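# Pour granules from the round-bottom flask into the vial

## Task

Transfer the granules out of the round-bottom flask and into the vial. A small remainder left in the flask or funnel is acceptable, but no granules may be spilled. At the end the flask must stand upright in its cork ring and the vial upright in its stand. The ring, stand and tray must not be moved. Dropping the glass flask more than a few centimetres can break it, and that counts as failure.

## Robot and tools

Robot: two UR-style six-joint arms, left_arm and right_arm, each with a two-finger gripper that opens up to 140 mm. Each arm stands on its own carriage on one shared floor track that runs along y at x = 0. left_rail carries left_arm and is always on the +y side. right_rail carries right_arm. An arm's base sits at x = 0, y = its carriage position_m, z = 0.04 m, facing +x.

Frame: all positions use one table-fixed frame in metres. z = 0 is the table top and +z is up. +x points the way the arms face, and +y is toward left_rail. The table edge is at x = 0.17 m. In the gripper's own frame, the fingers point along +z and close along y. A camera block sticks out about 9 cm toward the gripper's +x.

execute_actions: takes "actions", a list holding one action or none, plus an optional "cameras" list. Cameras are cam_high, cam_flask, cam_tray, cam_vial, cam_left_wrist and cam_right_wrist. Leave "cameras" out for all of them, or pass [] for none. An empty actions list just reports the current state.

An action can hold "rows", "steps", "until", and rail commands.

"rows": up to 15 rows. Each row lasts one control step (1/30 s). Every row has exactly 18 numbers in [-1, 1], even if only one arm moves:
- Numbers 1 to 6: left_arm joints, in the order shoulder pan, shoulder lift, elbow, wrist 1, wrist 2, wrist 3.
- Numbers 7 to 9: left gripper position, force_limit, speed.
- Numbers 10 to 18: the same nine values for right_arm.

The joint numbers are offsets, not poses. Each one is measured from that joint's target at the start of the action, not from the previous row. Sending the same offset in a later call therefore moves the joint further. Scale: 1.0 means 1.326 rad for pan and lift, and 1.989 rad for elbow and the three wrists. A zero offset holds the joint.

The gripper numbers are absolute settings, not offsets:
- position: +1 is fully open; the pads meet near -0.8; -1 closes until something blocks the fingers.
- force_limit: about 14 N at -1, 60 N at 0, 107 N at +1.
- speed: about 30, 140 and 250 mm/s at -1, 0 and +1.
To leave a gripper unchanged, resend its previous three values, because 0 is itself a command.

"steps": 1 to 450, default 15, and at least one per row. After the last row, each arm keeps heading for the last target it was given.

"until": ends the action early. Conditions apply to left_rail and right_rail fields, for example {"left_rail": {"position_status": ["!=", "moving"]}}. You can also use {"all": {"status": "ended"}} or {"any": {"status": "ended"}}. A number always needs a comparison.

Rail commands: {"left_rail": {"position_m": ..., "speed_m_s": ..., "acceleration_factor": ...}} or {"stop": true}.
- position_m is an absolute place on the track in metres: -0.8 to 1.5 for left_rail, -1.5 to 0.8 for right_rail.
- speed_m_s is 0.01 to 1. acceleration_factor is 0.1 to 1, with acceleration 0.75 m/s2 times that factor.
- Rows never move a carriage, but an arm's target travels with its carriage.
- Drive, wait with an until on position_status, and only then aim the gripper.
- Keep the carriages at least 0.78 m apart.
- Any out-of-range value refuses the whole call.

Motion limits: joint targets move at most 1.88 rad/s (pan, lift) or 2.83 rad/s (others). Targets are held within 0.383 or 0.575 rad of the measured angle. They are also scaled back if they would put the gripper more than 100 mm from where it is. Large moves therefore need several calls; send whatever remains of a move yourself.

zoom_image: camera plus region [x0, y0, x1, y1] in pixels of that camera's latest image (896x504), at most 504x504. That camera must have been in the latest result.

zero_wrist_force: arm is "left_arm" or "right_arm". It tares that wrist sensor at its last reading and does not move the robot.

read_manual: returns only licence text.

finished_scene: scene 1. Call it only when the goal holds with the robot idle and the carriages standing.

Reading results:
- Joint positions, velocities and targets: one block per arm, rail first (m), then six joints (rad).
- end_effector_position: the point between closed pads, in the table frame; it is less exact at long reach. Also given: end_effector_quat_wxyz and velocities.
- Tool commands: the gripper settings currently in force.
- object_status: 0 moving, 1 blocked while opening, 2 blocked while closing (an object is gripped), 3 reached the setting or pads met.
- position_measured: counts, with 3 fully open and 230 closed.
- To squeeze harder while holding, raise force_limit and switch position between -1 and -0.98.
- Wrist force and torque: given in the gripper's axes, plus the peak since the last reading. Joint torques include the arm's own weight.
- Rail position_status: moving, done, contact_stop, time_out, stopped, stopped_with_arm, stopped_for_other_arm, stopped_for_other_carriage. position_answer: taken or not_taken.
- Notes such as "joint sent to its limit", "joint command not followed", MOTOR HOT, or fault lines.

Avoid:
- Dropping or tipping the glass flask, spilling granules, or shifting the ring, stand or tray.
- Knocking anything off the work area.
- Letting the arms collide.
- Outside force near 150 N or joint torque at its limit (elbow 130, wrists 46.9, shoulders 287 N m). Either one halts that arm for 10 s.
- Letting go of a moving object, or slamming.
- Large twisting loads on the gripper.
- Holding loads or long stretches for a long time, which overheats the motors.

Grip near the fingertips, since fingers pushed tip-first or gripping near the palm can fold. Leave about 24 mm of room below the fingertips when closing.

Each tool is called after "Call:" by a JSON object that holds its "op" and its "data".

## Session

I'll start by reading the robot state and camera images.

Call:
{"op": "execute_actions", "data": {"actions": []}}

Scene clock: 0.00 s.
left_arm: end_effector_position=(+0.6290, +1.2544, +0.1760) position_measured=3 object_status=3 end_effector_quat_wxyz=(+0.000, +0.000, +1.000, +0.000) end_effector_velocity=(+0.000, +0.000, +0.000) end_effector_angular_velocity=(+0.000, +0.000, +0.000) | right_arm: end_effector_position=(+0.6290, -0.8684, +0.1760) position_measured=3 object_status=3 end_effector_quat_wxyz=(+0.000, +0.000, +1.000, +0.000) end_effector_velocity=(+0.000, +0.000, -0.001) end_effector_angular_velocity=(+0.000, +0.001, -0.001)
Joint positions: left_arm=[1.254 -0.281 -1.556 2.144 -2.158 -1.571 -0.281] | right_arm=[-0.868 -0.281 -1.556 2.144 -2.158 -1.571 -0.281]
Joint velocities: left_arm=[0 -0.001 0 0 0 0 0] | right_arm=[0 0 0.001 0 0 0 0.001]
Joint torques (N m): no reading
Wrist force (N): no reading
Wrist torque (N m): no reading
Wrist force, peak (N): no reading
Joint targets: left_arm=[1.254 -0.281 -1.556 2.144 -2.158 -1.571 -0.280] | right_arm=[-0.868 -0.280 -1.556 2.144 -2.158 -1.571 -0.280]
Tool commands: left_gripper/position=+1.0 left_gripper/force_limit=+1.0 left_gripper/speed=+1.0 right_gripper/position=+1.0 right_gripper/force_limit=+1.0 right_gripper/speed=+1.0
left_rail: position_m=1.254 position_status=done
right_rail: position_m=-0.868 position_status=done

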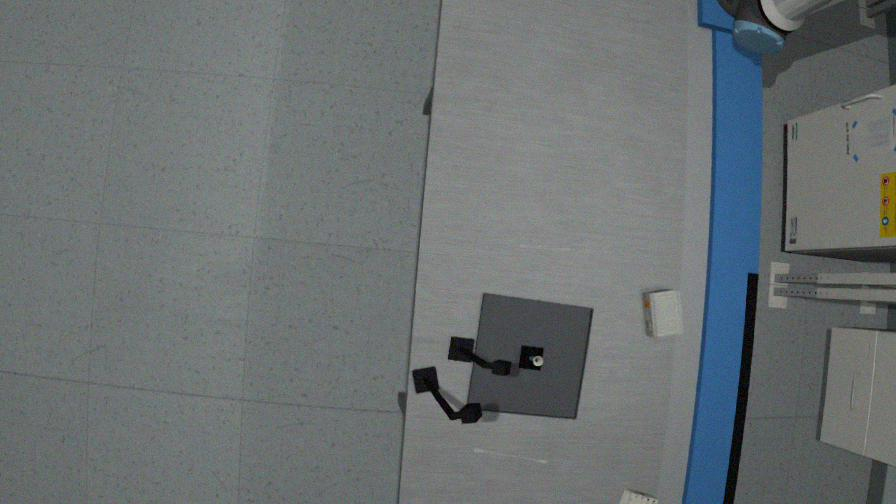

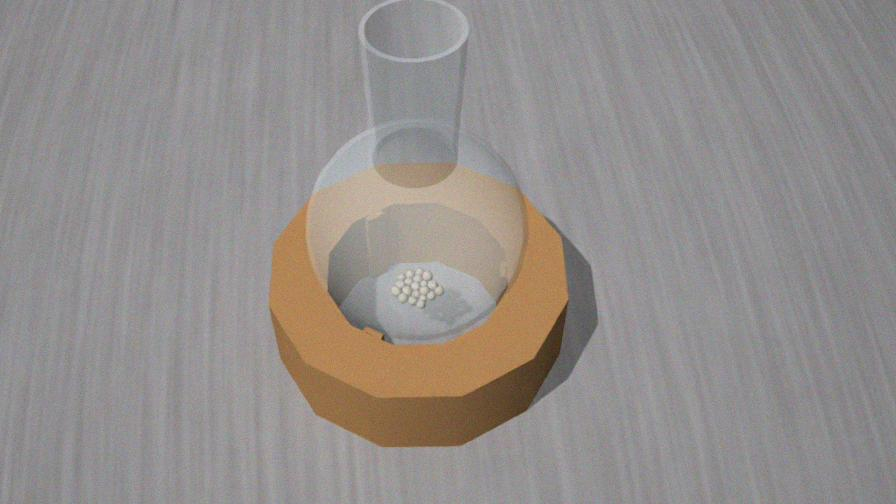

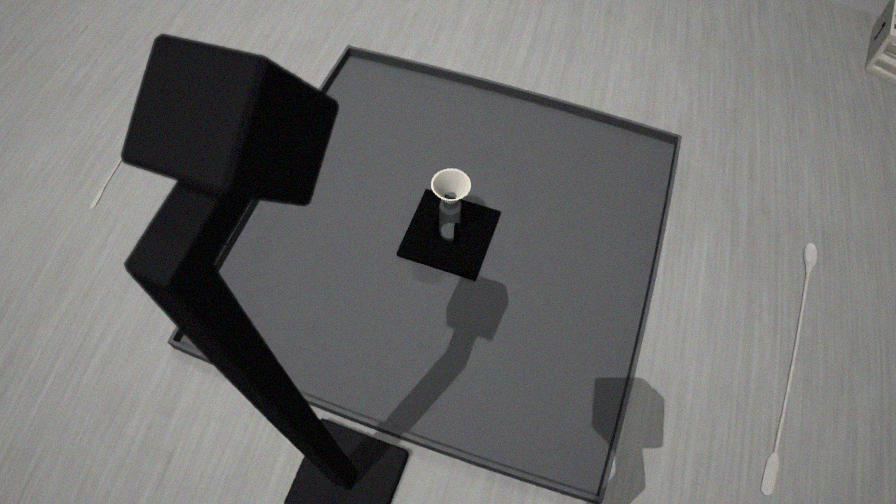

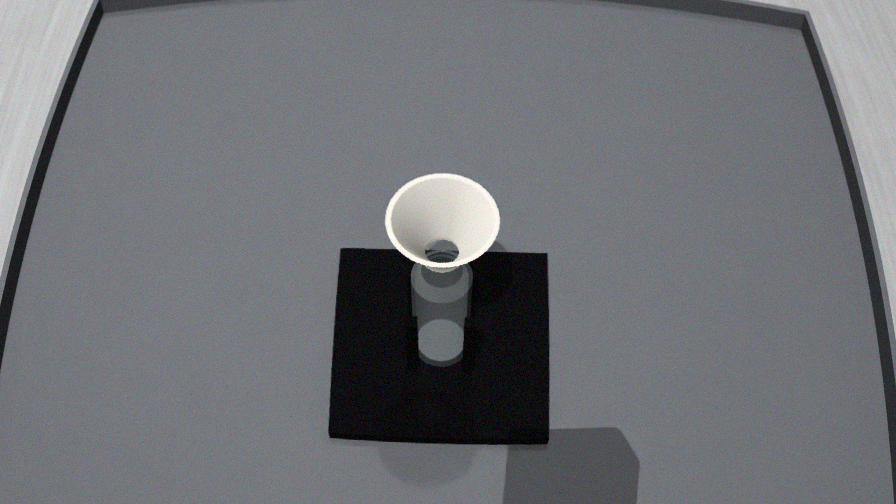

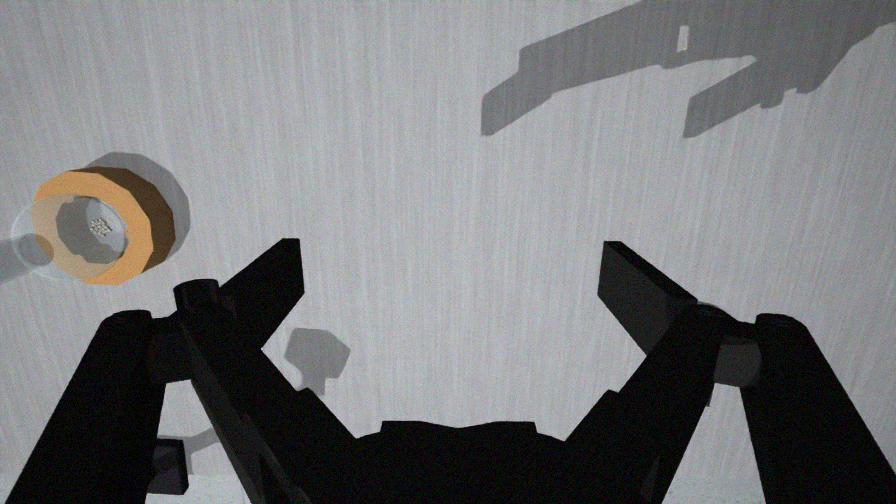

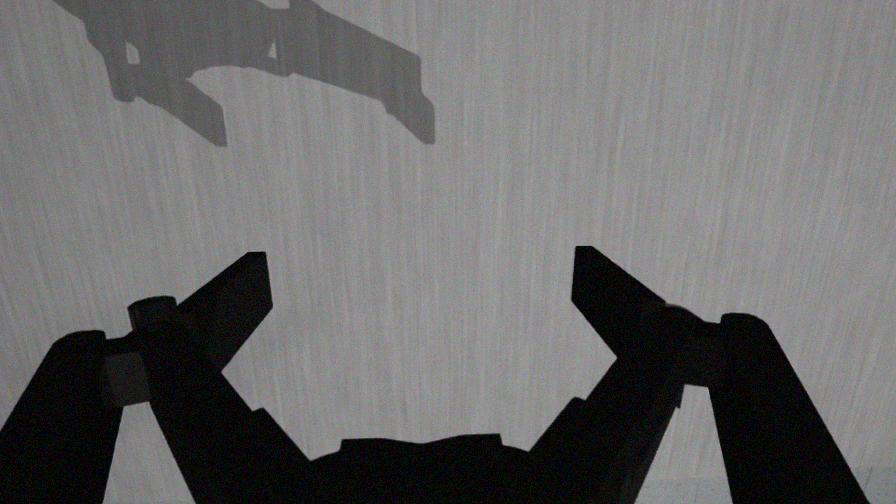

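Call:
{"op": "zoom_image", "data": {"camera": "cam_flask", "region": [200, 0, 640, 504]}}

Call:
{"op": "zoom_image", "data": {"camera": "cam_vial", "region": [280, 120, 600, 480]}}

Call:
{"op": "zoom_image", "data": {"camera": "cam_high", "region": [390, 260, 710, 504]}}

Call:
{"op": "zoom_image", "data": {"camera": "cam_left_wrist", "region": [0, 120, 240, 340]}}

Scaled by 1.000.

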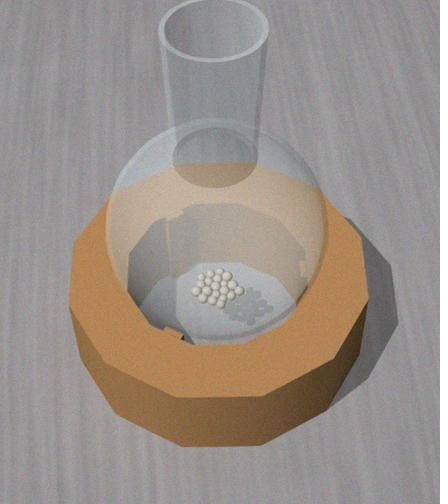

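Scaled by 1.400 from the camera's 896x504 image, which has a finer 1280x720 frame.

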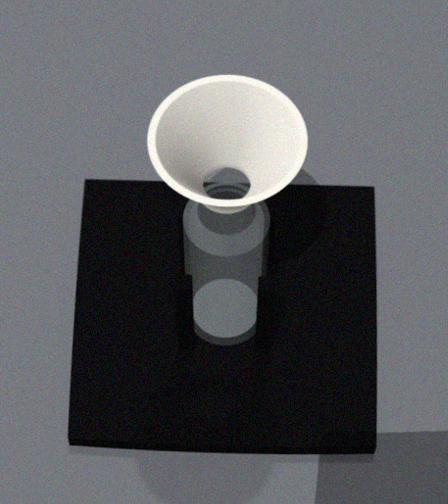

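Scaled by 1.575 from the camera's 896x504 image, which has a finer 1280x720 frame.

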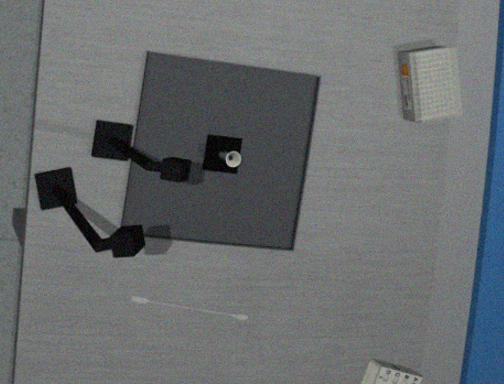

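Scaled by 2.100 from the camera's 896x504 image, which has a finer 1280x720 frame.

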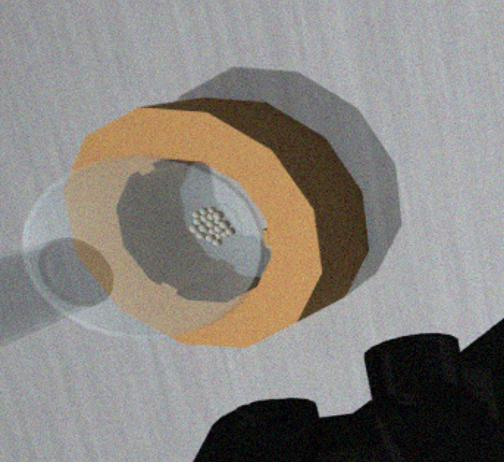

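Call:
{"op": "execute_actions", "data": {"actions": [{"rows": [[0.0015,0.0005,0,-0.0003,-0.001,-0.0039,1,1,1,0,0,0,0,0,0,1,1,1],[0.0059,0.0018,0,-0.0012,-0.0039,-0.0151,1,1,1,0,0,0,0,0,0,1,1,1],[0.013,0.004,0,-0.0027,-0.0086,-0.0334,1,1,1,0,0,0,0,0,0,1,1,1],[0.0225,0.007,0,-0.0047,-0.0149,-0.0581,1,1,1,0,0,0,0,0,0,1,1,1],[0.0341,0.0106,0,-0.0071,-0.0225,-0.088,1,1,1,0,0,0,0,0,0,1,1,1],[0.0471,0.0146,0,-0.0097,-0.0311,-0.1214,1,1,1,0,0,0,0,0,0,1,1,1],[0.0612,0.0189,0,-0.0126,-0.0403,-0.1577,1,1,1,0,0,0,0,0,0,1,1,1],[0.0753,0.0233,0,-0.0156,-0.0497,-0.1942,1,1,1,0,0,0,0,0,0,1,1,1],[0.0894,0.0276,0,-0.0185,-0.059,-0.2305,1,1,1,0,0,0,0,0,0,1,1,1],[0.1024,0.0317,0,-0.0212,-0.0675,-0.2639,1,1,1,0,0,0,0,0,0,1,1,1],[0.114,0.0352,0,-0.0235,-0.0752,-0.2938,1,1,1,0,0,0,0,0,0,1,1,1],[0.1235,0.0382,0,-0.0255,-0.0815,-0.3185,1,1,1,0,0,0,0,0,0,1,1,1],[0.1306,0.0404,0,-0.027,-0.0861,-0.3368,1,1,1,0,0,0,0,0,0,1,1,1],[0.135,0.0417,0,-0.0279,-0.089,-0.348,1,1,1,0,0,0,0,0,0,1,1,1],[0.1365,0.0422,0,-0.0282,-0.09,-0.3519,1,1,1,0,0,0,0,0,0,1,1,1]], "steps": 18}], "cameras": ["cam_left_wrist"]}}

Scene clock: 575.93 s.
left_arm: end_effector_position=(+0.6285, +1.3057, +0.1539) position_measured=3 object_status=3 end_effector_quat_wxyz=(-0.046, -0.424, +0.901, -0.077) end_effector_velocity=(+0.000, +0.000, +0.000) end_effector_angular_velocity=(+0.000, +0.000, +0.006) | right_arm: end_effector_position=(+0.6290, -0.8684, +0.1760) position_measured=3 object_status=3 end_effector_quat_wxyz=(+0.000, +0.000, +1.000, +0.000) end_effector_velocity=(+0.001, +0.000, +0.001) end_effector_angular_velocity=(+0.000, -0.001, +0.000)
Joint positions: left_arm=[1.254 -0.1 -1.5 2.144 -2.214 -1.75 -0.98] | right_arm=[-0.868 -0.281 -1.556 2.144 -2.158 -1.571 -0.28]
Joint velocities: left_arm=[0 0.001 0 0 0 0 -0.005] | right_arm=[0 0 -0.001 -0.001 0 0 0]
Joint torques (N m): left_arm=[14.8 -38.18 -38.96 -6.64 -2.95 -1.69] | right_arm=[0.22 -43.8 -39.28 -4.64 0.09 0.57]
Wrist force (N): left_arm=[-0.4 0.1 -0.5] | right_arm=[0.0 0.3 0.3]
Wrist torque (N m): left_arm=[0.06 0.06 0.04] | right_arm=[0.06 0.00 0.00]
Wrist force, peak (N): left_arm=[-0.2 -1.9 -0.7] | right_arm=[-0.2 0.4 0.9]
Joint targets: left_arm=[1.254 -0.100 -1.500 2.144 -2.214 -1.750 -0.980] | right_arm=[-0.868 -0.280 -1.556 2.144 -2.158 -1.571 -0.280]
left_rail: position_m=1.254 position_status=done
right_rail: position_m=-0.868 position_status=done
Images, in order (width x height): cam_left_wrist 896x504.

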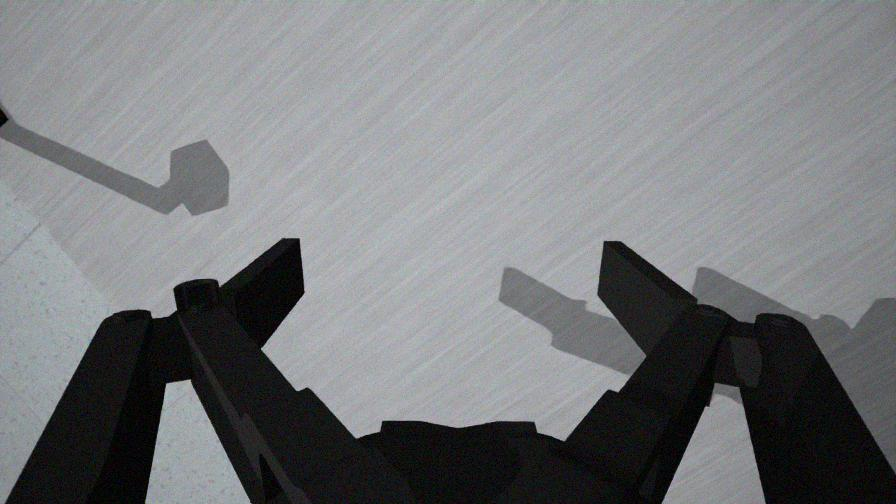

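Call:
{"op": "execute_actions", "data": {"actions": [{"rows": [[0.0013,0.0013,0.0001,-0.001,-0.0047,-0.0051,1,1,1,0,0,0,0,0,0,1,1,1],[0.0051,0.0051,0.0005,-0.0039,-0.0185,-0.0199,1,1,1,0,0,0,0,0,0,1,1,1],[0.011,0.011,0.0012,-0.0086,-0.0404,-0.0434,1,1,1,0,0,0,0,0,0,1,1,1],[0.0189,0.0189,0.002,-0.0147,-0.0691,-0.0743,1,1,1,0,0,0,0,0,0,1,1,1],[0.028,0.028,0.003,-0.0218,-0.1026,-0.1102,1,1,1,0,0,0,0,0,0,1,1,1],[0.0377,0.0377,0.004,-0.0294,-0.1383,-0.1486,1,1,1,0,0,0,0,0,0,1,1,1],[0.0474,0.0474,0.005,-0.037,-0.1739,-0.1869,1,1,1,0,0,0,0,0,0,1,1,1],[0.0566,0.0566,0.006,-0.0441,-0.2074,-0.2228,1,1,1,0,0,0,0,0,0,1,1,1],[0.0644,0.0644,0.0068,-0.0502,-0.2361,-0.2537,1,1,1,0,0,0,0,0,0,1,1,1],[0.0703,0.0703,0.0075,-0.0549,-0.258,-0.2772,1,1,1,0,0,0,0,0,0,1,1,1],[0.0741,0.0741,0.0079,-0.0578,-0.2718,-0.292,1,1,1,0,0,0,0,0,0,1,1,1],[0.0754,0.0754,0.008,-0.0588,-0.2765,-0.2971,1,1,1,0,0,0,0,0,0,1,1,1]], "steps": 15}], "cameras": ["cam_left_wrist"]}}

Scene clock: 592.47 s.
left_arm: end_effector_position=(+0.6386, +1.2020, +0.1772) position_measured=3 object_status=3 end_effector_quat_wxyz=(+0.251, +0.661, -0.661, +0.252) end_effector_velocity=(+0.000, -0.001, +0.000) end_effector_angular_velocity=(-0.003, +0.003, +0.004) | right_arm: end_effector_position=(+0.6290, -0.8684, +0.1760) position_measured=3 object_status=3 end_effector_quat_wxyz=(+0.000, +0.000, +1.000, +0.000) end_effector_velocity=(+0.001, +0.001, +0.001) end_effector_angular_velocity=(+0.000, -0.003, +0.002)
Joint positions: left_arm=[1.254 0 -1.401 2.16 -2.331 -2.299 -1.571] | right_arm=[-0.868 -0.281 -1.556 2.144 -2.158 -1.571 -0.281]
Joint velocities: left_arm=[0 0 0.001 0 -0.001 -0.003 -0.005] | right_arm=[0 0.002 0 -0.002 -0.001 0 0]
Joint torques (N m): left_arm=[13.8 -45.45 -25.06 -7.61 -4.26 -1.97] | right_arm=[0.04 -45.69 -40.62 -4.5 -0.08 0.73]
Wrist force (N): left_arm=[-1.3 -0.7 0.6] | right_arm=[-0.3 0.5 0.5]
Wrist torque (N m): left_arm=[-0.06 0.36 0.06] | right_arm=[0.11 0.06 0.00]
Wrist force, peak (N): left_arm=[-1.8 -0.1 1.3] | right_arm=[0.0 0.2 1.0]
Joint targets: left_arm=[1.254 0.000 -1.400 2.160 -2.331 -2.300 -1.571] | right_arm=[-0.868 -0.280 -1.556 2.144 -2.158 -1.571 -0.280]
left_rail: position_m=1.254 position_status=done
right_rail: position_m=-0.868 position_status=done
Images, in order (width x height): cam_left_wrist 896x504.

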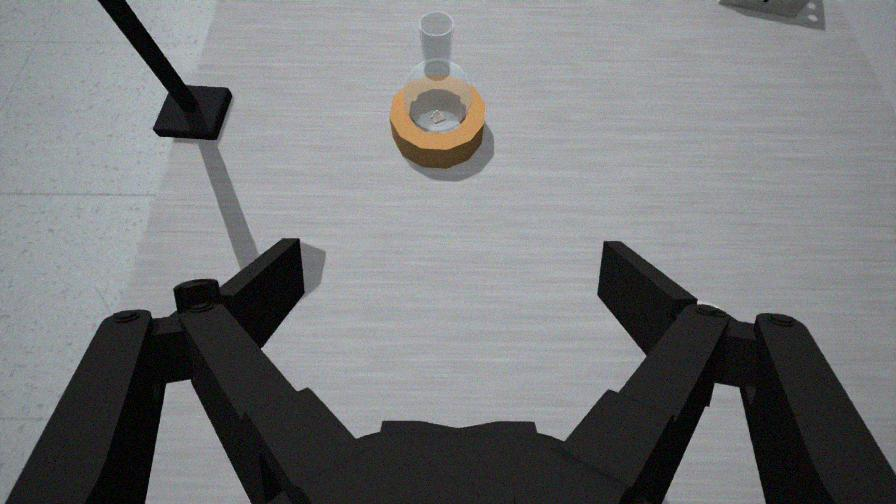

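Call:
{"op": "execute_actions", "data": {"actions": [{"rows": [[0,0.0036,0.0002,-0.0026,-0.0036,0,1,1,1,0,0,0,0,0,0,1,1,1],[0,0.0142,0.0007,-0.0101,-0.0142,0,1,1,1,0,0,0,0,0,0,1,1,1],[0,0.0308,0.0015,-0.022,-0.0308,0,1,1,1,0,0,0,0,0,0,1,1,1],[0,0.0528,0.0025,-0.0377,-0.0528,0,1,1,1,0,0,0,0,0,0,1,1,1],[0,0.0784,0.0037,-0.0559,-0.0784,0,1,1,1,0,0,0,0,0,0,1,1,1],[0,0.1056,0.005,-0.0754,-0.1056,0,1,1,1,0,0,0,0,0,0,1,1,1],[0,0.1328,0.0064,-0.0949,-0.1328,0,1,1,1,0,0,0,0,0,0,1,1,1],[0,0.1584,0.0076,-0.1131,-0.1584,0,1,1,1,0,0,0,0,0,0,1,1,1],[0,0.1804,0.0086,-0.1288,-0.1804,0,1,1,1,0,0,0,0,0,0,1,1,1],[0,0.197,0.0094,-0.1407,-0.197,0,1,1,1,0,0,0,0,0,0,1,1,1],[0,0.2076,0.0099,-0.1482,-0.2076,0,1,1,1,0,0,0,0,0,0,1,1,1],[0,0.2112,0.0101,-0.1508,-0.2112,0,1,1,1,0,0,0,0,0,0,1,1,1]], "steps": 15}], "cameras": ["cam_left_wrist"]}}

Scene clock: 634.80 s.
left_arm: end_effector_position=(+0.6665, +1.1182, +0.1346) position_measured=3 object_status=3 end_effector_quat_wxyz=(+0.384, +0.594, -0.594, +0.384) end_effector_velocity=(+0.000, -0.001, +0.000) end_effector_angular_velocity=(-0.004, -0.001, -0.001) | right_arm: end_effector_position=(+0.6290, -0.8684, +0.1760) position_measured=3 object_status=3 end_effector_quat_wxyz=(+0.000, +0.000, +1.000, +0.000) end_effector_velocity=(+0.000, +0.001, +0.000) end_effector_angular_velocity=(+0.001, +0.000, +0.001)
Joint positions: left_arm=[1.254 0 -1.121 2.18 -2.631 -2.719 -1.571] | right_arm=[-0.868 -0.281 -1.556 2.144 -2.158 -1.571 -0.281]
Joint velocities: left_arm=[0 -0.001 0.002 0 -0.002 -0.004 0] | right_arm=[0 0.001 0.001 -0.001 0.001 0.001 0]
Joint torques (N m): left_arm=[3.82 -59.42 -13.79 -6.66 -4.62 -2.51] | right_arm=[2.77 -45.01 -40.04 -4.6 0.43 0.55]
Wrist force (N): left_arm=[-0.7 -0.8 0.6] | right_arm=[-0.3 0.3 0.8]
Wrist torque (N m): left_arm=[-0.06 0.21 0.04] | right_arm=[0.07 0.08 0.00]
Wrist force, peak (N): left_arm=[-2.9 -1.8 3.3] | right_arm=[0.3 0.6 1.0]
Joint targets: left_arm=[1.254 0.000 -1.120 2.180 -2.631 -2.720 -1.571] | right_arm=[-0.868 -0.280 -1.556 2.144 -2.158 -1.571 -0.280]
left_rail: position_m=1.254 position_status=done
right_rail: position_m=-0.868 position_status=done
Images, in order (width x height): cam_left_wrist 896x504.

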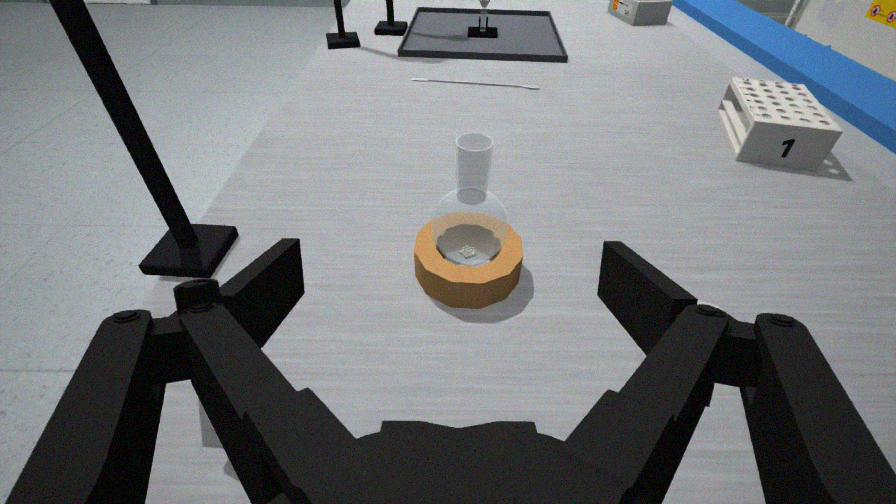

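Call:
{"op": "execute_actions", "data": {"actions": [{"left_rail": {"position_m": 1.2}, "rows": [[0,0.004,0.0001,-0.0028,-0.0036,0,1,1,1,0,0,0,0,0,0,1,1,1],[0,0.0158,0.0004,-0.0109,-0.0142,0,1,1,1,0,0,0,0,0,0,1,1,1],[0,0.0344,0.0008,-0.0237,-0.0309,0,1,1,1,0,0,0,0,0,0,1,1,1],[0,0.0589,0.0013,-0.0406,-0.053,0,1,1,1,0,0,0,0,0,0,1,1,1],[0,0.0874,0.002,-0.0602,-0.0786,0,1,1,1,0,0,0,0,0,0,1,1,1],[0,0.1178,0.0027,-0.0811,-0.106,0,1,1,1,0,0,0,0,0,0,1,1,1],[0,0.1482,0.0034,-0.1021,-0.1333,0,1,1,1,0,0,0,0,0,0,1,1,1],[0,0.1767,0.004,-0.1217,-0.159,0,1,1,1,0,0,0,0,0,0,1,1,1],[0,0.2012,0.0046,-0.1386,-0.181,0,1,1,1,0,0,0,0,0,0,1,1,1],[0,0.2198,0.005,-0.1514,-0.1978,0,1,1,1,0,0,0,0,0,0,1,1,1],[0,0.2315,0.0053,-0.1595,-0.2084,0,1,1,1,0,0,0,0,0,0,1,1,1],[0,0.2355,0.0054,-0.1623,-0.212,0,1,1,1,0,0,0,0,0,0,1,1,1]], "steps": 20, "until": {"left_rail": {"position_status": ["!=", "moving"]}}}], "cameras": ["cam_left_wrist", "cam_flask"]}}

Scene clock: 694.23 s.
left_arm: end_effector_position=(+0.6503, +1.0338, +0.1023) position_measured=3 object_status=3 end_effector_quat_wxyz=(+0.500, +0.500, -0.500, +0.500) end_effector_velocity=(-0.001, +0.000, +0.000) end_effector_angular_velocity=(-0.003, +0.001, +0.000) | right_arm: end_effector_position=(+0.6290, -0.8684, +0.1760) position_measured=3 object_status=3 end_effector_quat_wxyz=(+0.000, +0.000, +1.000, +0.000) end_effector_velocity=(+0.001, -0.001, +0.001) end_effector_angular_velocity=(+0.000, -0.001, +0.000)
Joint positions: left_arm=[1.2 0 -0.809 2.191 -2.954 -3.141 -1.571] | right_arm=[-0.868 -0.281 -1.556 2.144 -2.158 -1.571 -0.281]
Joint velocities: left_arm=[0 0 0.002 0.001 -0.002 -0.003 0] | right_arm=[0 -0.001 0 -0.001 -0.001 0 0]
Joint torques (N m): left_arm=[6.89 -59.47 -1.12 -6.48 -4.56 -2.43] | right_arm=[0.31 -44.95 -40.51 -4.53 -0.23 0.55]
Wrist force (N): left_arm=[-1.3 -1.0 0.6] | right_arm=[0.0 0.1 0.5]
Wrist torque (N m): left_arm=[-0.02 0.24 -0.04] | right_arm=[0.02 0.00 0.00]
Wrist force, peak (N): left_arm=[-4.8 -0.2 2.9] | right_arm=[0.0 0.3 1.0]
Joint targets: left_arm=[1.200 0.000 -0.808 2.191 -2.954 -3.141 -1.571] | right_arm=[-0.868 -0.280 -1.556 2.144 -2.158 -1.571 -0.280]
left_rail: position_m=1.200 position_status=done
right_rail: position_m=-0.868 position_status=done
Images, in order (width x height): cam_flask 896x504, cam_left_wrist 896x504.

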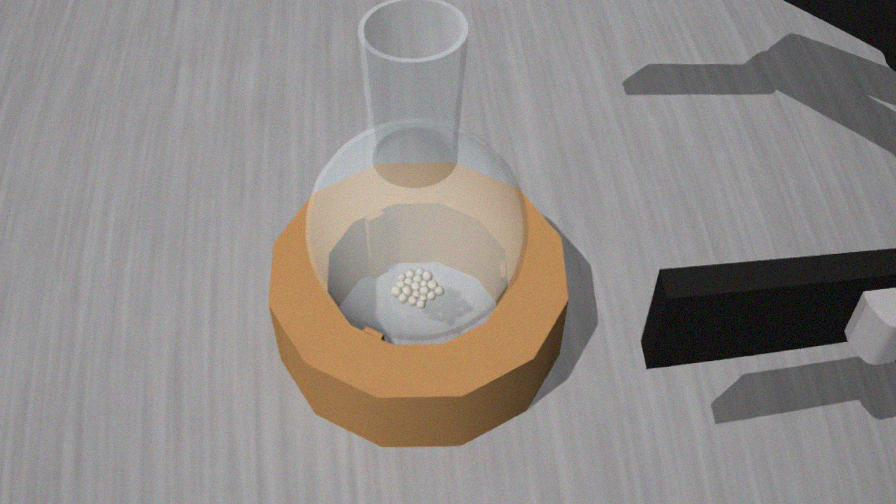

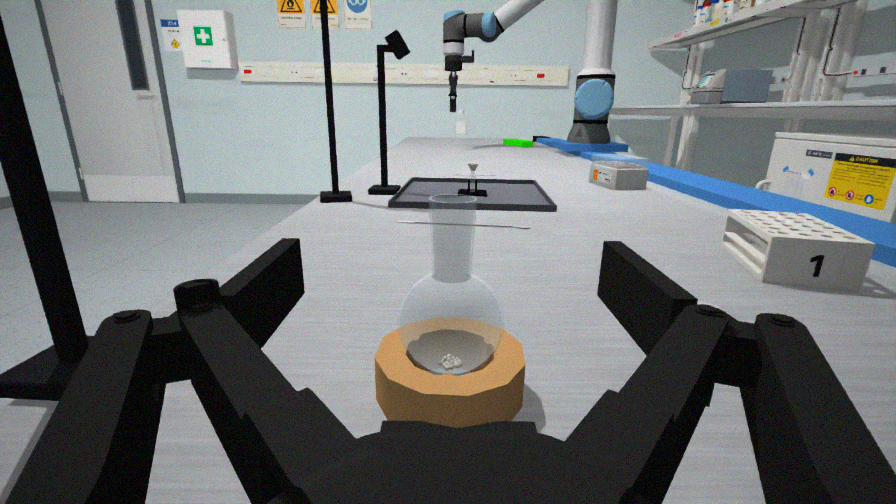

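Call:
{"op": "zoom_image", "data": {"camera": "cam_left_wrist", "region": [330, 170, 600, 440]}}

Call:
{"op": "zoom_image", "data": {"camera": "cam_left_wrist", "region": [290, 0, 590, 220]}}

Scaled by 1.867 from the camera's 896x504 image, which has a finer 1280x720 frame.

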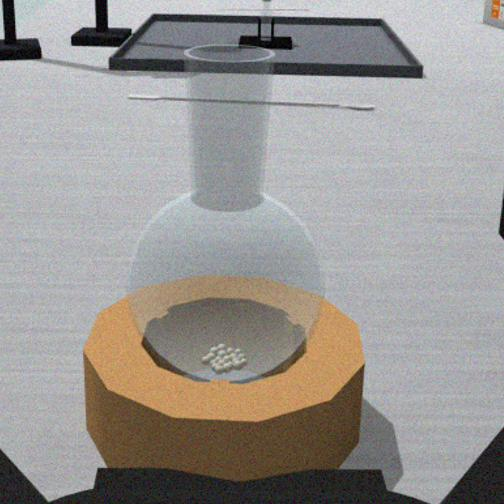

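Scaled by 1.680 from the camera's 896x504 image, which has a finer 1280x720 frame.

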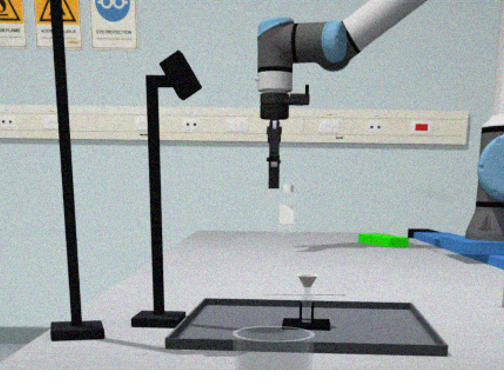

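Call:
{"op": "zoom_image", "data": {"camera": "cam_left_wrist", "region": [540, 100, 896, 300]}}

Call:
{"op": "zoom_image", "data": {"camera": "cam_left_wrist", "region": [140, 110, 460, 290]}}

Scaled by 1.416 from the camera's 896x504 image, which has a finer 1280x720 frame.

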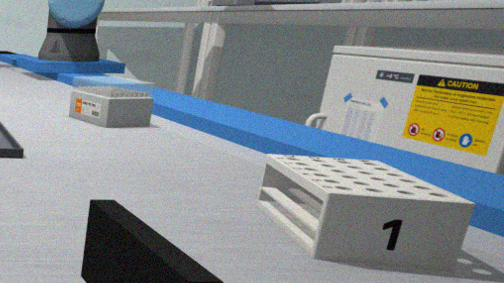

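Scaled by 1.575 from the camera's 896x504 image, which has a finer 1280x720 frame.

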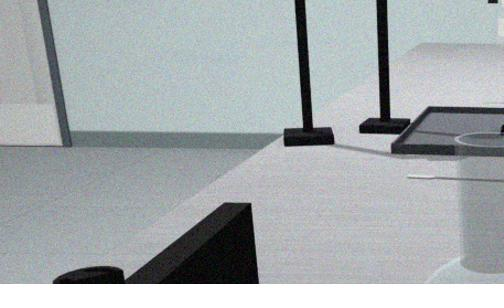

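Call:
{"op": "execute_actions", "data": {"actions": [], "cameras": ["cam_left_wrist", "cam_flask"]}}

Scene clock: 875.57 s.
left_arm: end_effector_position=(+0.6503, +1.0339, +0.1023) position_measured=3 object_status=3 end_effector_quat_wxyz=(+0.500, +0.500, -0.500, +0.500) end_effector_velocity=(+0.000, +0.000, -0.001) end_effector_angular_velocity=(+0.001, +0.000, +0.000) | right_arm: end_effector_position=(+0.6290, -0.8684, +0.1760) position_measured=3 object_status=3 end_effector_quat_wxyz=(+0.000, +0.000, +1.000, +0.000) end_effector_velocity=(+0.001, -0.001, +0.001) end_effector_angular_velocity=(-0.001, -0.002, +0.000)
Joint positions: left_arm=[1.2 0 -0.808 2.191 -2.954 -3.141 -1.571] | right_arm=[-0.868 -0.281 -1.556 2.144 -2.158 -1.571 -0.28]
Joint velocities: left_arm=[0 0 0 0 0 0.001 0.001] | right_arm=[0 0 -0.001 -0.001 0 -0.001 0]
Joint torques (N m): left_arm=[11.5 -69.2 -9.24 -6.03 -4.9 -2.21] | right_arm=[-1.53 -41.93 -40.4 -3.93 0.43 0.81]
Wrist force (N): left_arm=[-1.3 -0.8 0.5] | right_arm=[-0.2 0.0 0.6]
Wrist torque (N m): left_arm=[0.02 0.23 -0.05] | right_arm=[0.01 0.05 0.01]
Wrist force, peak (N): left_arm=[-2.0 -0.7 0.9] | right_arm=[0.2 0.1 0.9]
Joint targets: left_arm=[1.200 0.000 -0.808 2.191 -2.954 -3.141 -1.571] | right_arm=[-0.868 -0.280 -1.556 2.144 -2.158 -1.571 -0.280]
Tool commands: left_gripper/position=+1.0 left_gripper/force_limit=+1.0 left_gripper/speed=+1.0 right_gripper/position=+1.0 right_gripper/force_limit=+1.0 right_gripper/speed=+1.0
left_rail: position_m=1.200 position_status=done
right_rail: position_m=-0.868 position_status=done
Images, in order (width x height): cam_flask 896x504, cam_left_wrist 896x504.

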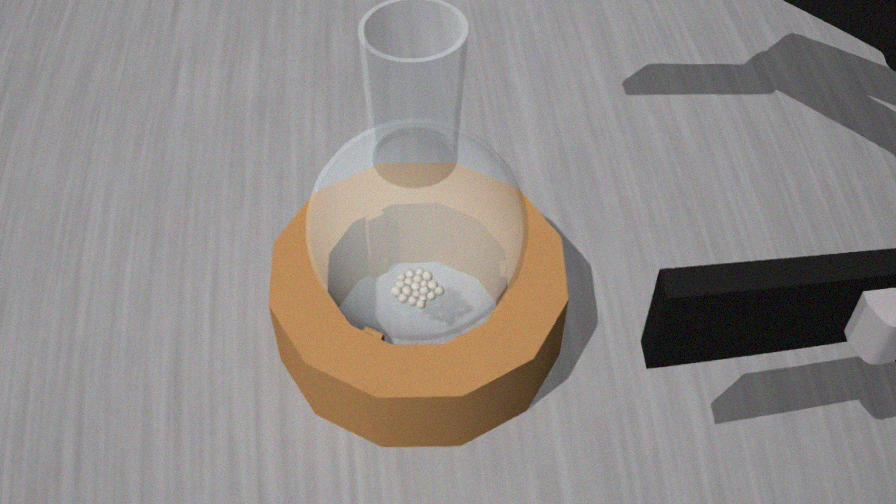

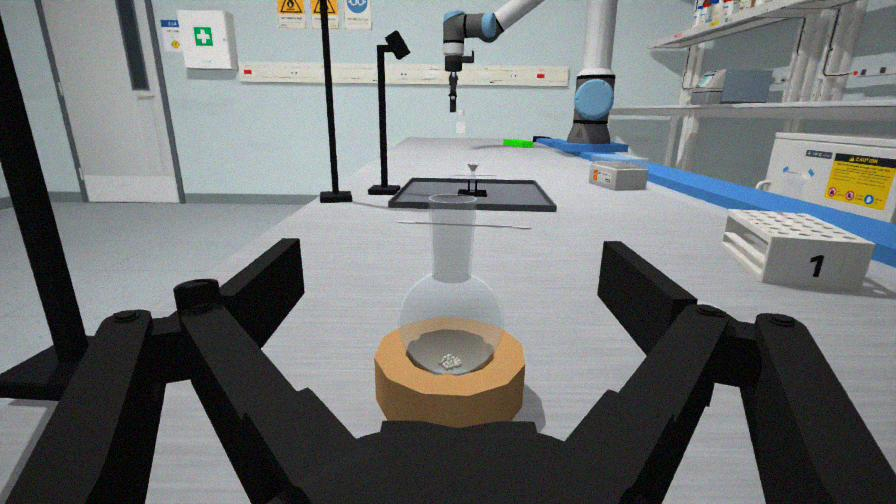

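Call:
{"op": "execute_actions", "data": {"actions": [{"rows": [[0, -0.00014, 0.00047, -0.00037, 0, 0, 1, 1, 1, 0, 0, 0, 0, 0, 0, 1, 1, 1], [0, -0.00028, 0.00094, -0.00075, 0, 0, 1, 1, 1, 0, 0, 0, 0, 0, 0, 1, 1, 1]], "steps": 60, "left_rail": {"position_m": 1.167, "speed_m_s": 0.1, "acceleration_factor": 0.5}, "until": {"left_rail": {"position_status": ["!=", "moving"]}}}], "cameras": ["cam_left_wrist", "cam_flask", "cam_high"]}}

Scene clock: 922.07 s.
left_arm: end_effector_position=(+0.6493, +1.0009, +0.1023) position_measured=3 object_status=3 end_effector_quat_wxyz=(+0.500, +0.500, -0.500, +0.500) end_effector_velocity=(+0.000, +0.000, +0.000) end_effector_angular_velocity=(-0.001, +0.002, +0.000) | right_arm: end_effector_position=(+0.6290, -0.8684, +0.1760) position_measured=3 object_status=3 end_effector_quat_wxyz=(+0.000, +0.000, +1.000, +0.000) end_effector_velocity=(+0.000, +0.001, -0.001) end_effector_angular_velocity=(+0.001, +0.002, +0.001)
Joint positions: left_arm=[1.167 0 -0.809 2.192 -2.955 -3.141 -1.571] | right_arm=[-0.868 -0.281 -1.556 2.144 -2.158 -1.571 -0.28]
Joint velocities: left_arm=[0 0 0 0 0 -0.001 -0.001] | right_arm=[0 0.001 0.001 0 0.001 0 0]
Joint torques (N m): left_arm=[5.76 -92.53 -0.72 -6.8 -4.63 -2.11] | right_arm=[3.59 -44.23 -40.82 -4.69 0.21 0.83]
Wrist force (N): left_arm=[-1.8 -0.4 0.6] | right_arm=[0.2 0.2 0.5]
Wrist torque (N m): left_arm=[0.11 0.35 -0.04] | right_arm=[0.04 -0.03 0.00]
Wrist force, peak (N): left_arm=[-1.6 -0.3 1.4] | right_arm=[-0.4 0.3 0.8]
Joint targets: left_arm=[1.167 0.000 -0.809 2.192 -2.955 -3.141 -1.571] | right_arm=[-0.868 -0.280 -1.556 2.144 -2.158 -1.571 -0.280]
left_rail: position_m=1.167 speed_m_s=0.10 position_status=done
right_rail: position_m=-0.868 position_status=done
Images, in order (width x height): cam_high 896x504, cam_flask 896x504, cam_left_wrist 896x504.

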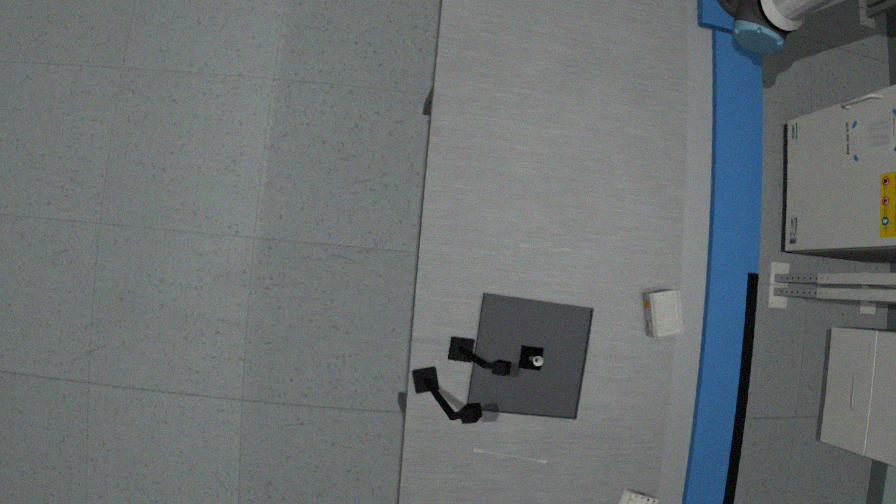

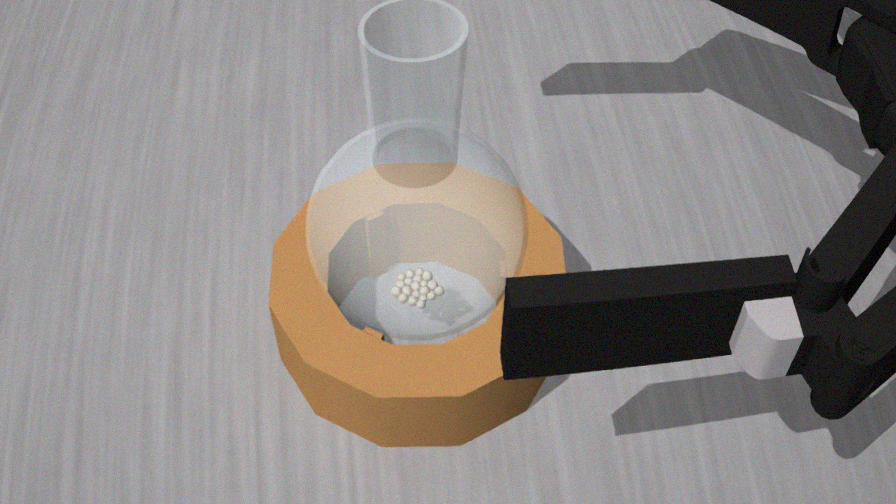

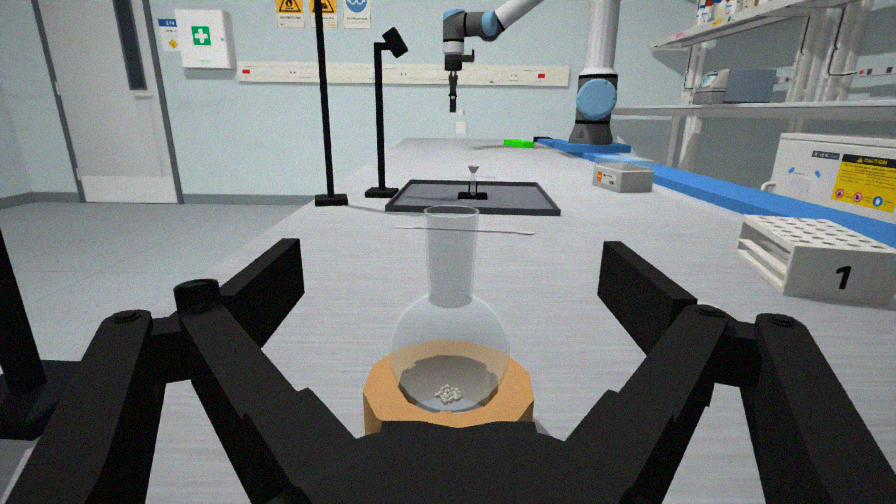

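Call:
{"op": "execute_actions", "data": {"actions": [{"rows": [[0, 0, 0, 0, 0, 0, -0.15, -0.1, -0.4, 0, 0, 0, 0, 0, 0, 1, 1, 1]], "steps": 45}], "cameras": ["cam_left_wrist", "cam_flask"]}}

Scene clock: 929.60 s.
left_arm: end_effector_position=(+0.6493, +1.0008, +0.1023) position_measured=148 object_status=3 end_effector_quat_wxyz=(+0.500, +0.500, -0.500, +0.500) end_effector_velocity=(-0.001, +0.000, +0.000) end_effector_angular_velocity=(+0.000, +0.001, +0.000) | right_arm: end_effector_position=(+0.6290, -0.8684, +0.1760) position_measured=3 object_status=3 end_effector_quat_wxyz=(+0.000, +0.000, +1.000, +0.000) end_effector_velocity=(+0.001, +0.000, +0.001) end_effector_angular_velocity=(+0.001, -0.001, +0.000)
Joint positions: left_arm=[1.167 0 -0.809 2.192 -2.955 -3.141 -1.571] | right_arm=[-0.868 -0.281 -1.556 2.144 -2.158 -1.571 -0.281]
Joint velocities: left_arm=[0 0 0 0.001 0 0 0] | right_arm=[0 0 0 -0.001 0 0.001 0]
Joint torques (N m): left_arm=[-8.26 -89.43 -12.58 -5.61 -4.21 -1.99] | right_arm=[1.67 -44.45 -41.46 -4.14 0.37 0.71]
Wrist force (N): left_arm=[-1.8 -0.4 0.4] | right_arm=[-0.2 0.3 0.6]
Wrist torque (N m): left_arm=[0.10 0.29 -0.05] | right_arm=[0.05 0.05 0.00]
Wrist force, peak (N): left_arm=[-2.0 -0.6 0.7] | right_arm=[-0.1 0.8 0.6]
Joint targets: left_arm=[1.167 0.000 -0.809 2.192 -2.955 -3.141 -1.571] | right_arm=[-0.868 -0.280 -1.556 2.144 -2.158 -1.571 -0.280]
left_rail: position_m=1.167 speed_m_s=0.10 position_status=done
right_rail: position_m=-0.868 position_status=done
Images, in order (width x height): cam_flask 896x504, cam_left_wrist 896x504.

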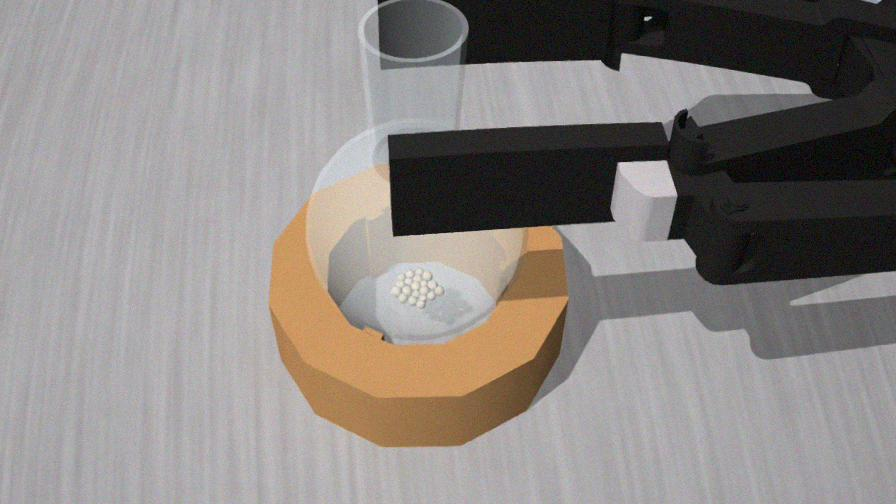

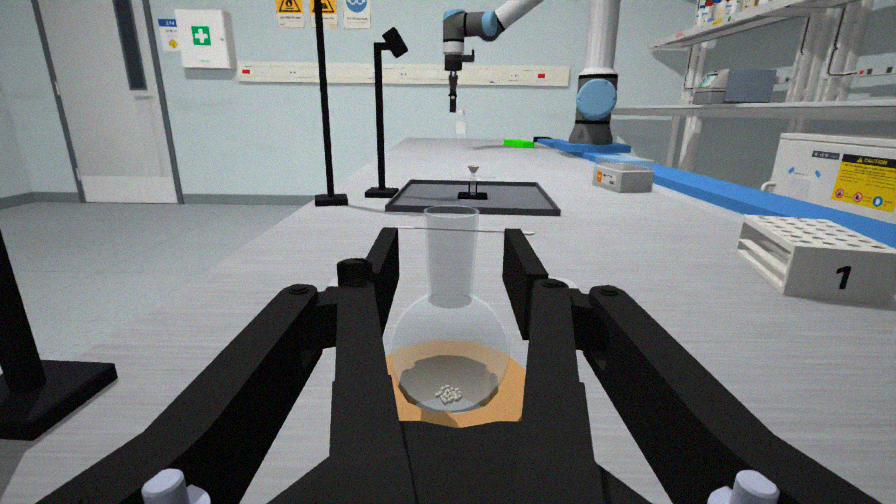

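Call:
{"op": "zoom_image", "data": {"camera": "cam_left_wrist", "region": [370, 190, 535, 330]}}

Call:
{"op": "zoom_image", "data": {"camera": "cam_flask", "region": [300, 0, 600, 250]}}

Scaled by 3.055 from the camera's 896x504 image, which has a finer 1280x720 frame.

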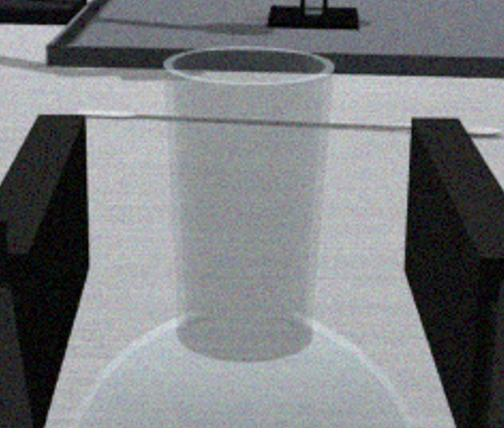

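Scaled by 1.680 from the camera's 896x504 image, which has a finer 1280x720 frame.

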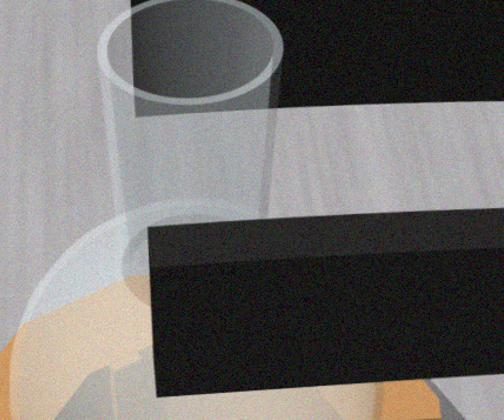

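Call:
{"op": "execute_actions", "data": {"actions": [{"rows": [[0, 0, 0, 0, 0, 0, -1, 0, -1, 0, 0, 0, 0, 0, 0, 1, 1, 1]], "steps": 60}], "cameras": ["cam_left_wrist", "cam_flask"]}}

Scene clock: 958.43 s.
left_arm: end_effector_position=(+0.6493, +1.0008, +0.1023) position_measured=199 object_status=2 end_effector_quat_wxyz=(+0.500, +0.500, -0.500, +0.500) end_effector_velocity=(+0.000, +0.000, +0.000) end_effector_angular_velocity=(+0.000, +0.002, +0.000) | right_arm: end_effector_position=(+0.6290, -0.8684, +0.1760) position_measured=3 object_status=3 end_effector_quat_wxyz=(+0.000, +0.000, +1.000, +0.000) end_effector_velocity=(+0.000, +0.001, +0.000) end_effector_angular_velocity=(+0.000, +0.000, +0.002)
Joint positions: left_arm=[1.167 0 -0.809 2.192 -2.955 -3.141 -1.571] | right_arm=[-0.868 -0.281 -1.556 2.144 -2.158 -1.571 -0.281]
Joint velocities: left_arm=[0 0 0 0 0 0 -0.001] | right_arm=[0 0.002 0 0 0 0 0]
Joint torques (N m): left_arm=[-9.93 -83.78 -21.87 -4.01 -3.56 -1.68] | right_arm=[0.83 -42.17 -40.01 -4.18 0.12 0.82]
Wrist force (N): left_arm=[-1.3 -0.6 0.5] | right_arm=[-0.1 0.4 0.6]
Wrist torque (N m): left_arm=[0.11 0.14 -0.04] | right_arm=[0.08 0.02 0.00]
Wrist force, peak (N): left_arm=[-1.9 -0.7 1.0] | right_arm=[0.0 0.5 1.0]
Joint targets: left_arm=[1.167 0.000 -0.809 2.192 -2.955 -3.141 -1.571] | right_arm=[-0.868 -0.280 -1.556 2.144 -2.158 -1.571 -0.280]
left_rail: position_m=1.167 speed_m_s=0.10 position_status=done
right_rail: position_m=-0.868 position_status=done
Images, in order (width x height): cam_flask 896x504, cam_left_wrist 896x504.

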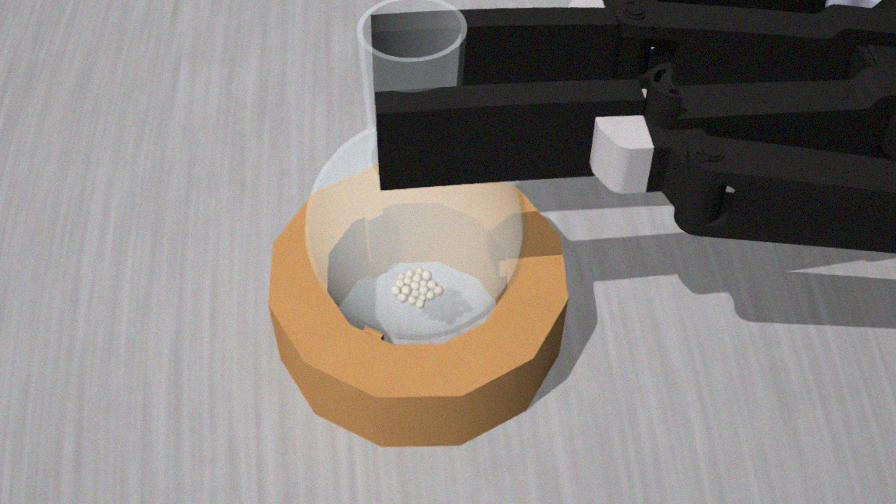

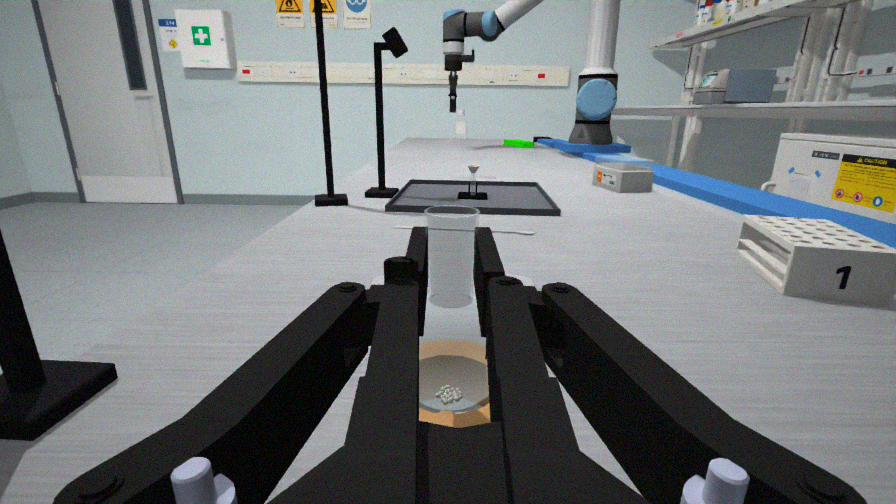

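Call:
{"op": "zoom_image", "data": {"camera": "cam_left_wrist", "region": [370, 190, 535, 330]}}

Call:
{"op": "zoom_image", "data": {"camera": "cam_flask", "region": [300, 0, 600, 250]}}

Scaled by 3.055 from the camera's 896x504 image, which has a finer 1280x720 frame.

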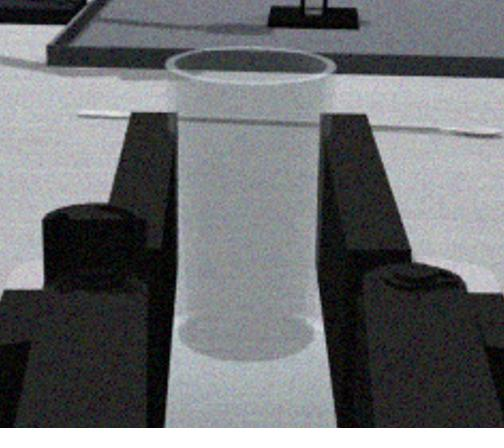

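Scaled by 1.680 from the camera's 896x504 image, which has a finer 1280x720 frame.

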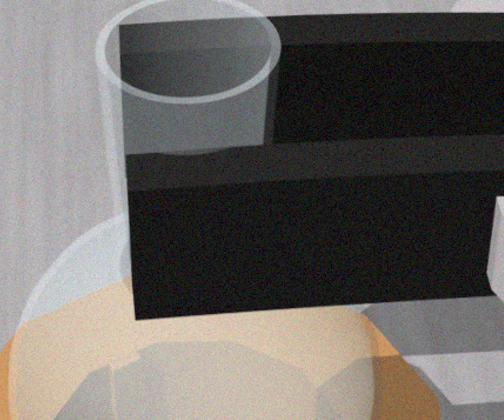

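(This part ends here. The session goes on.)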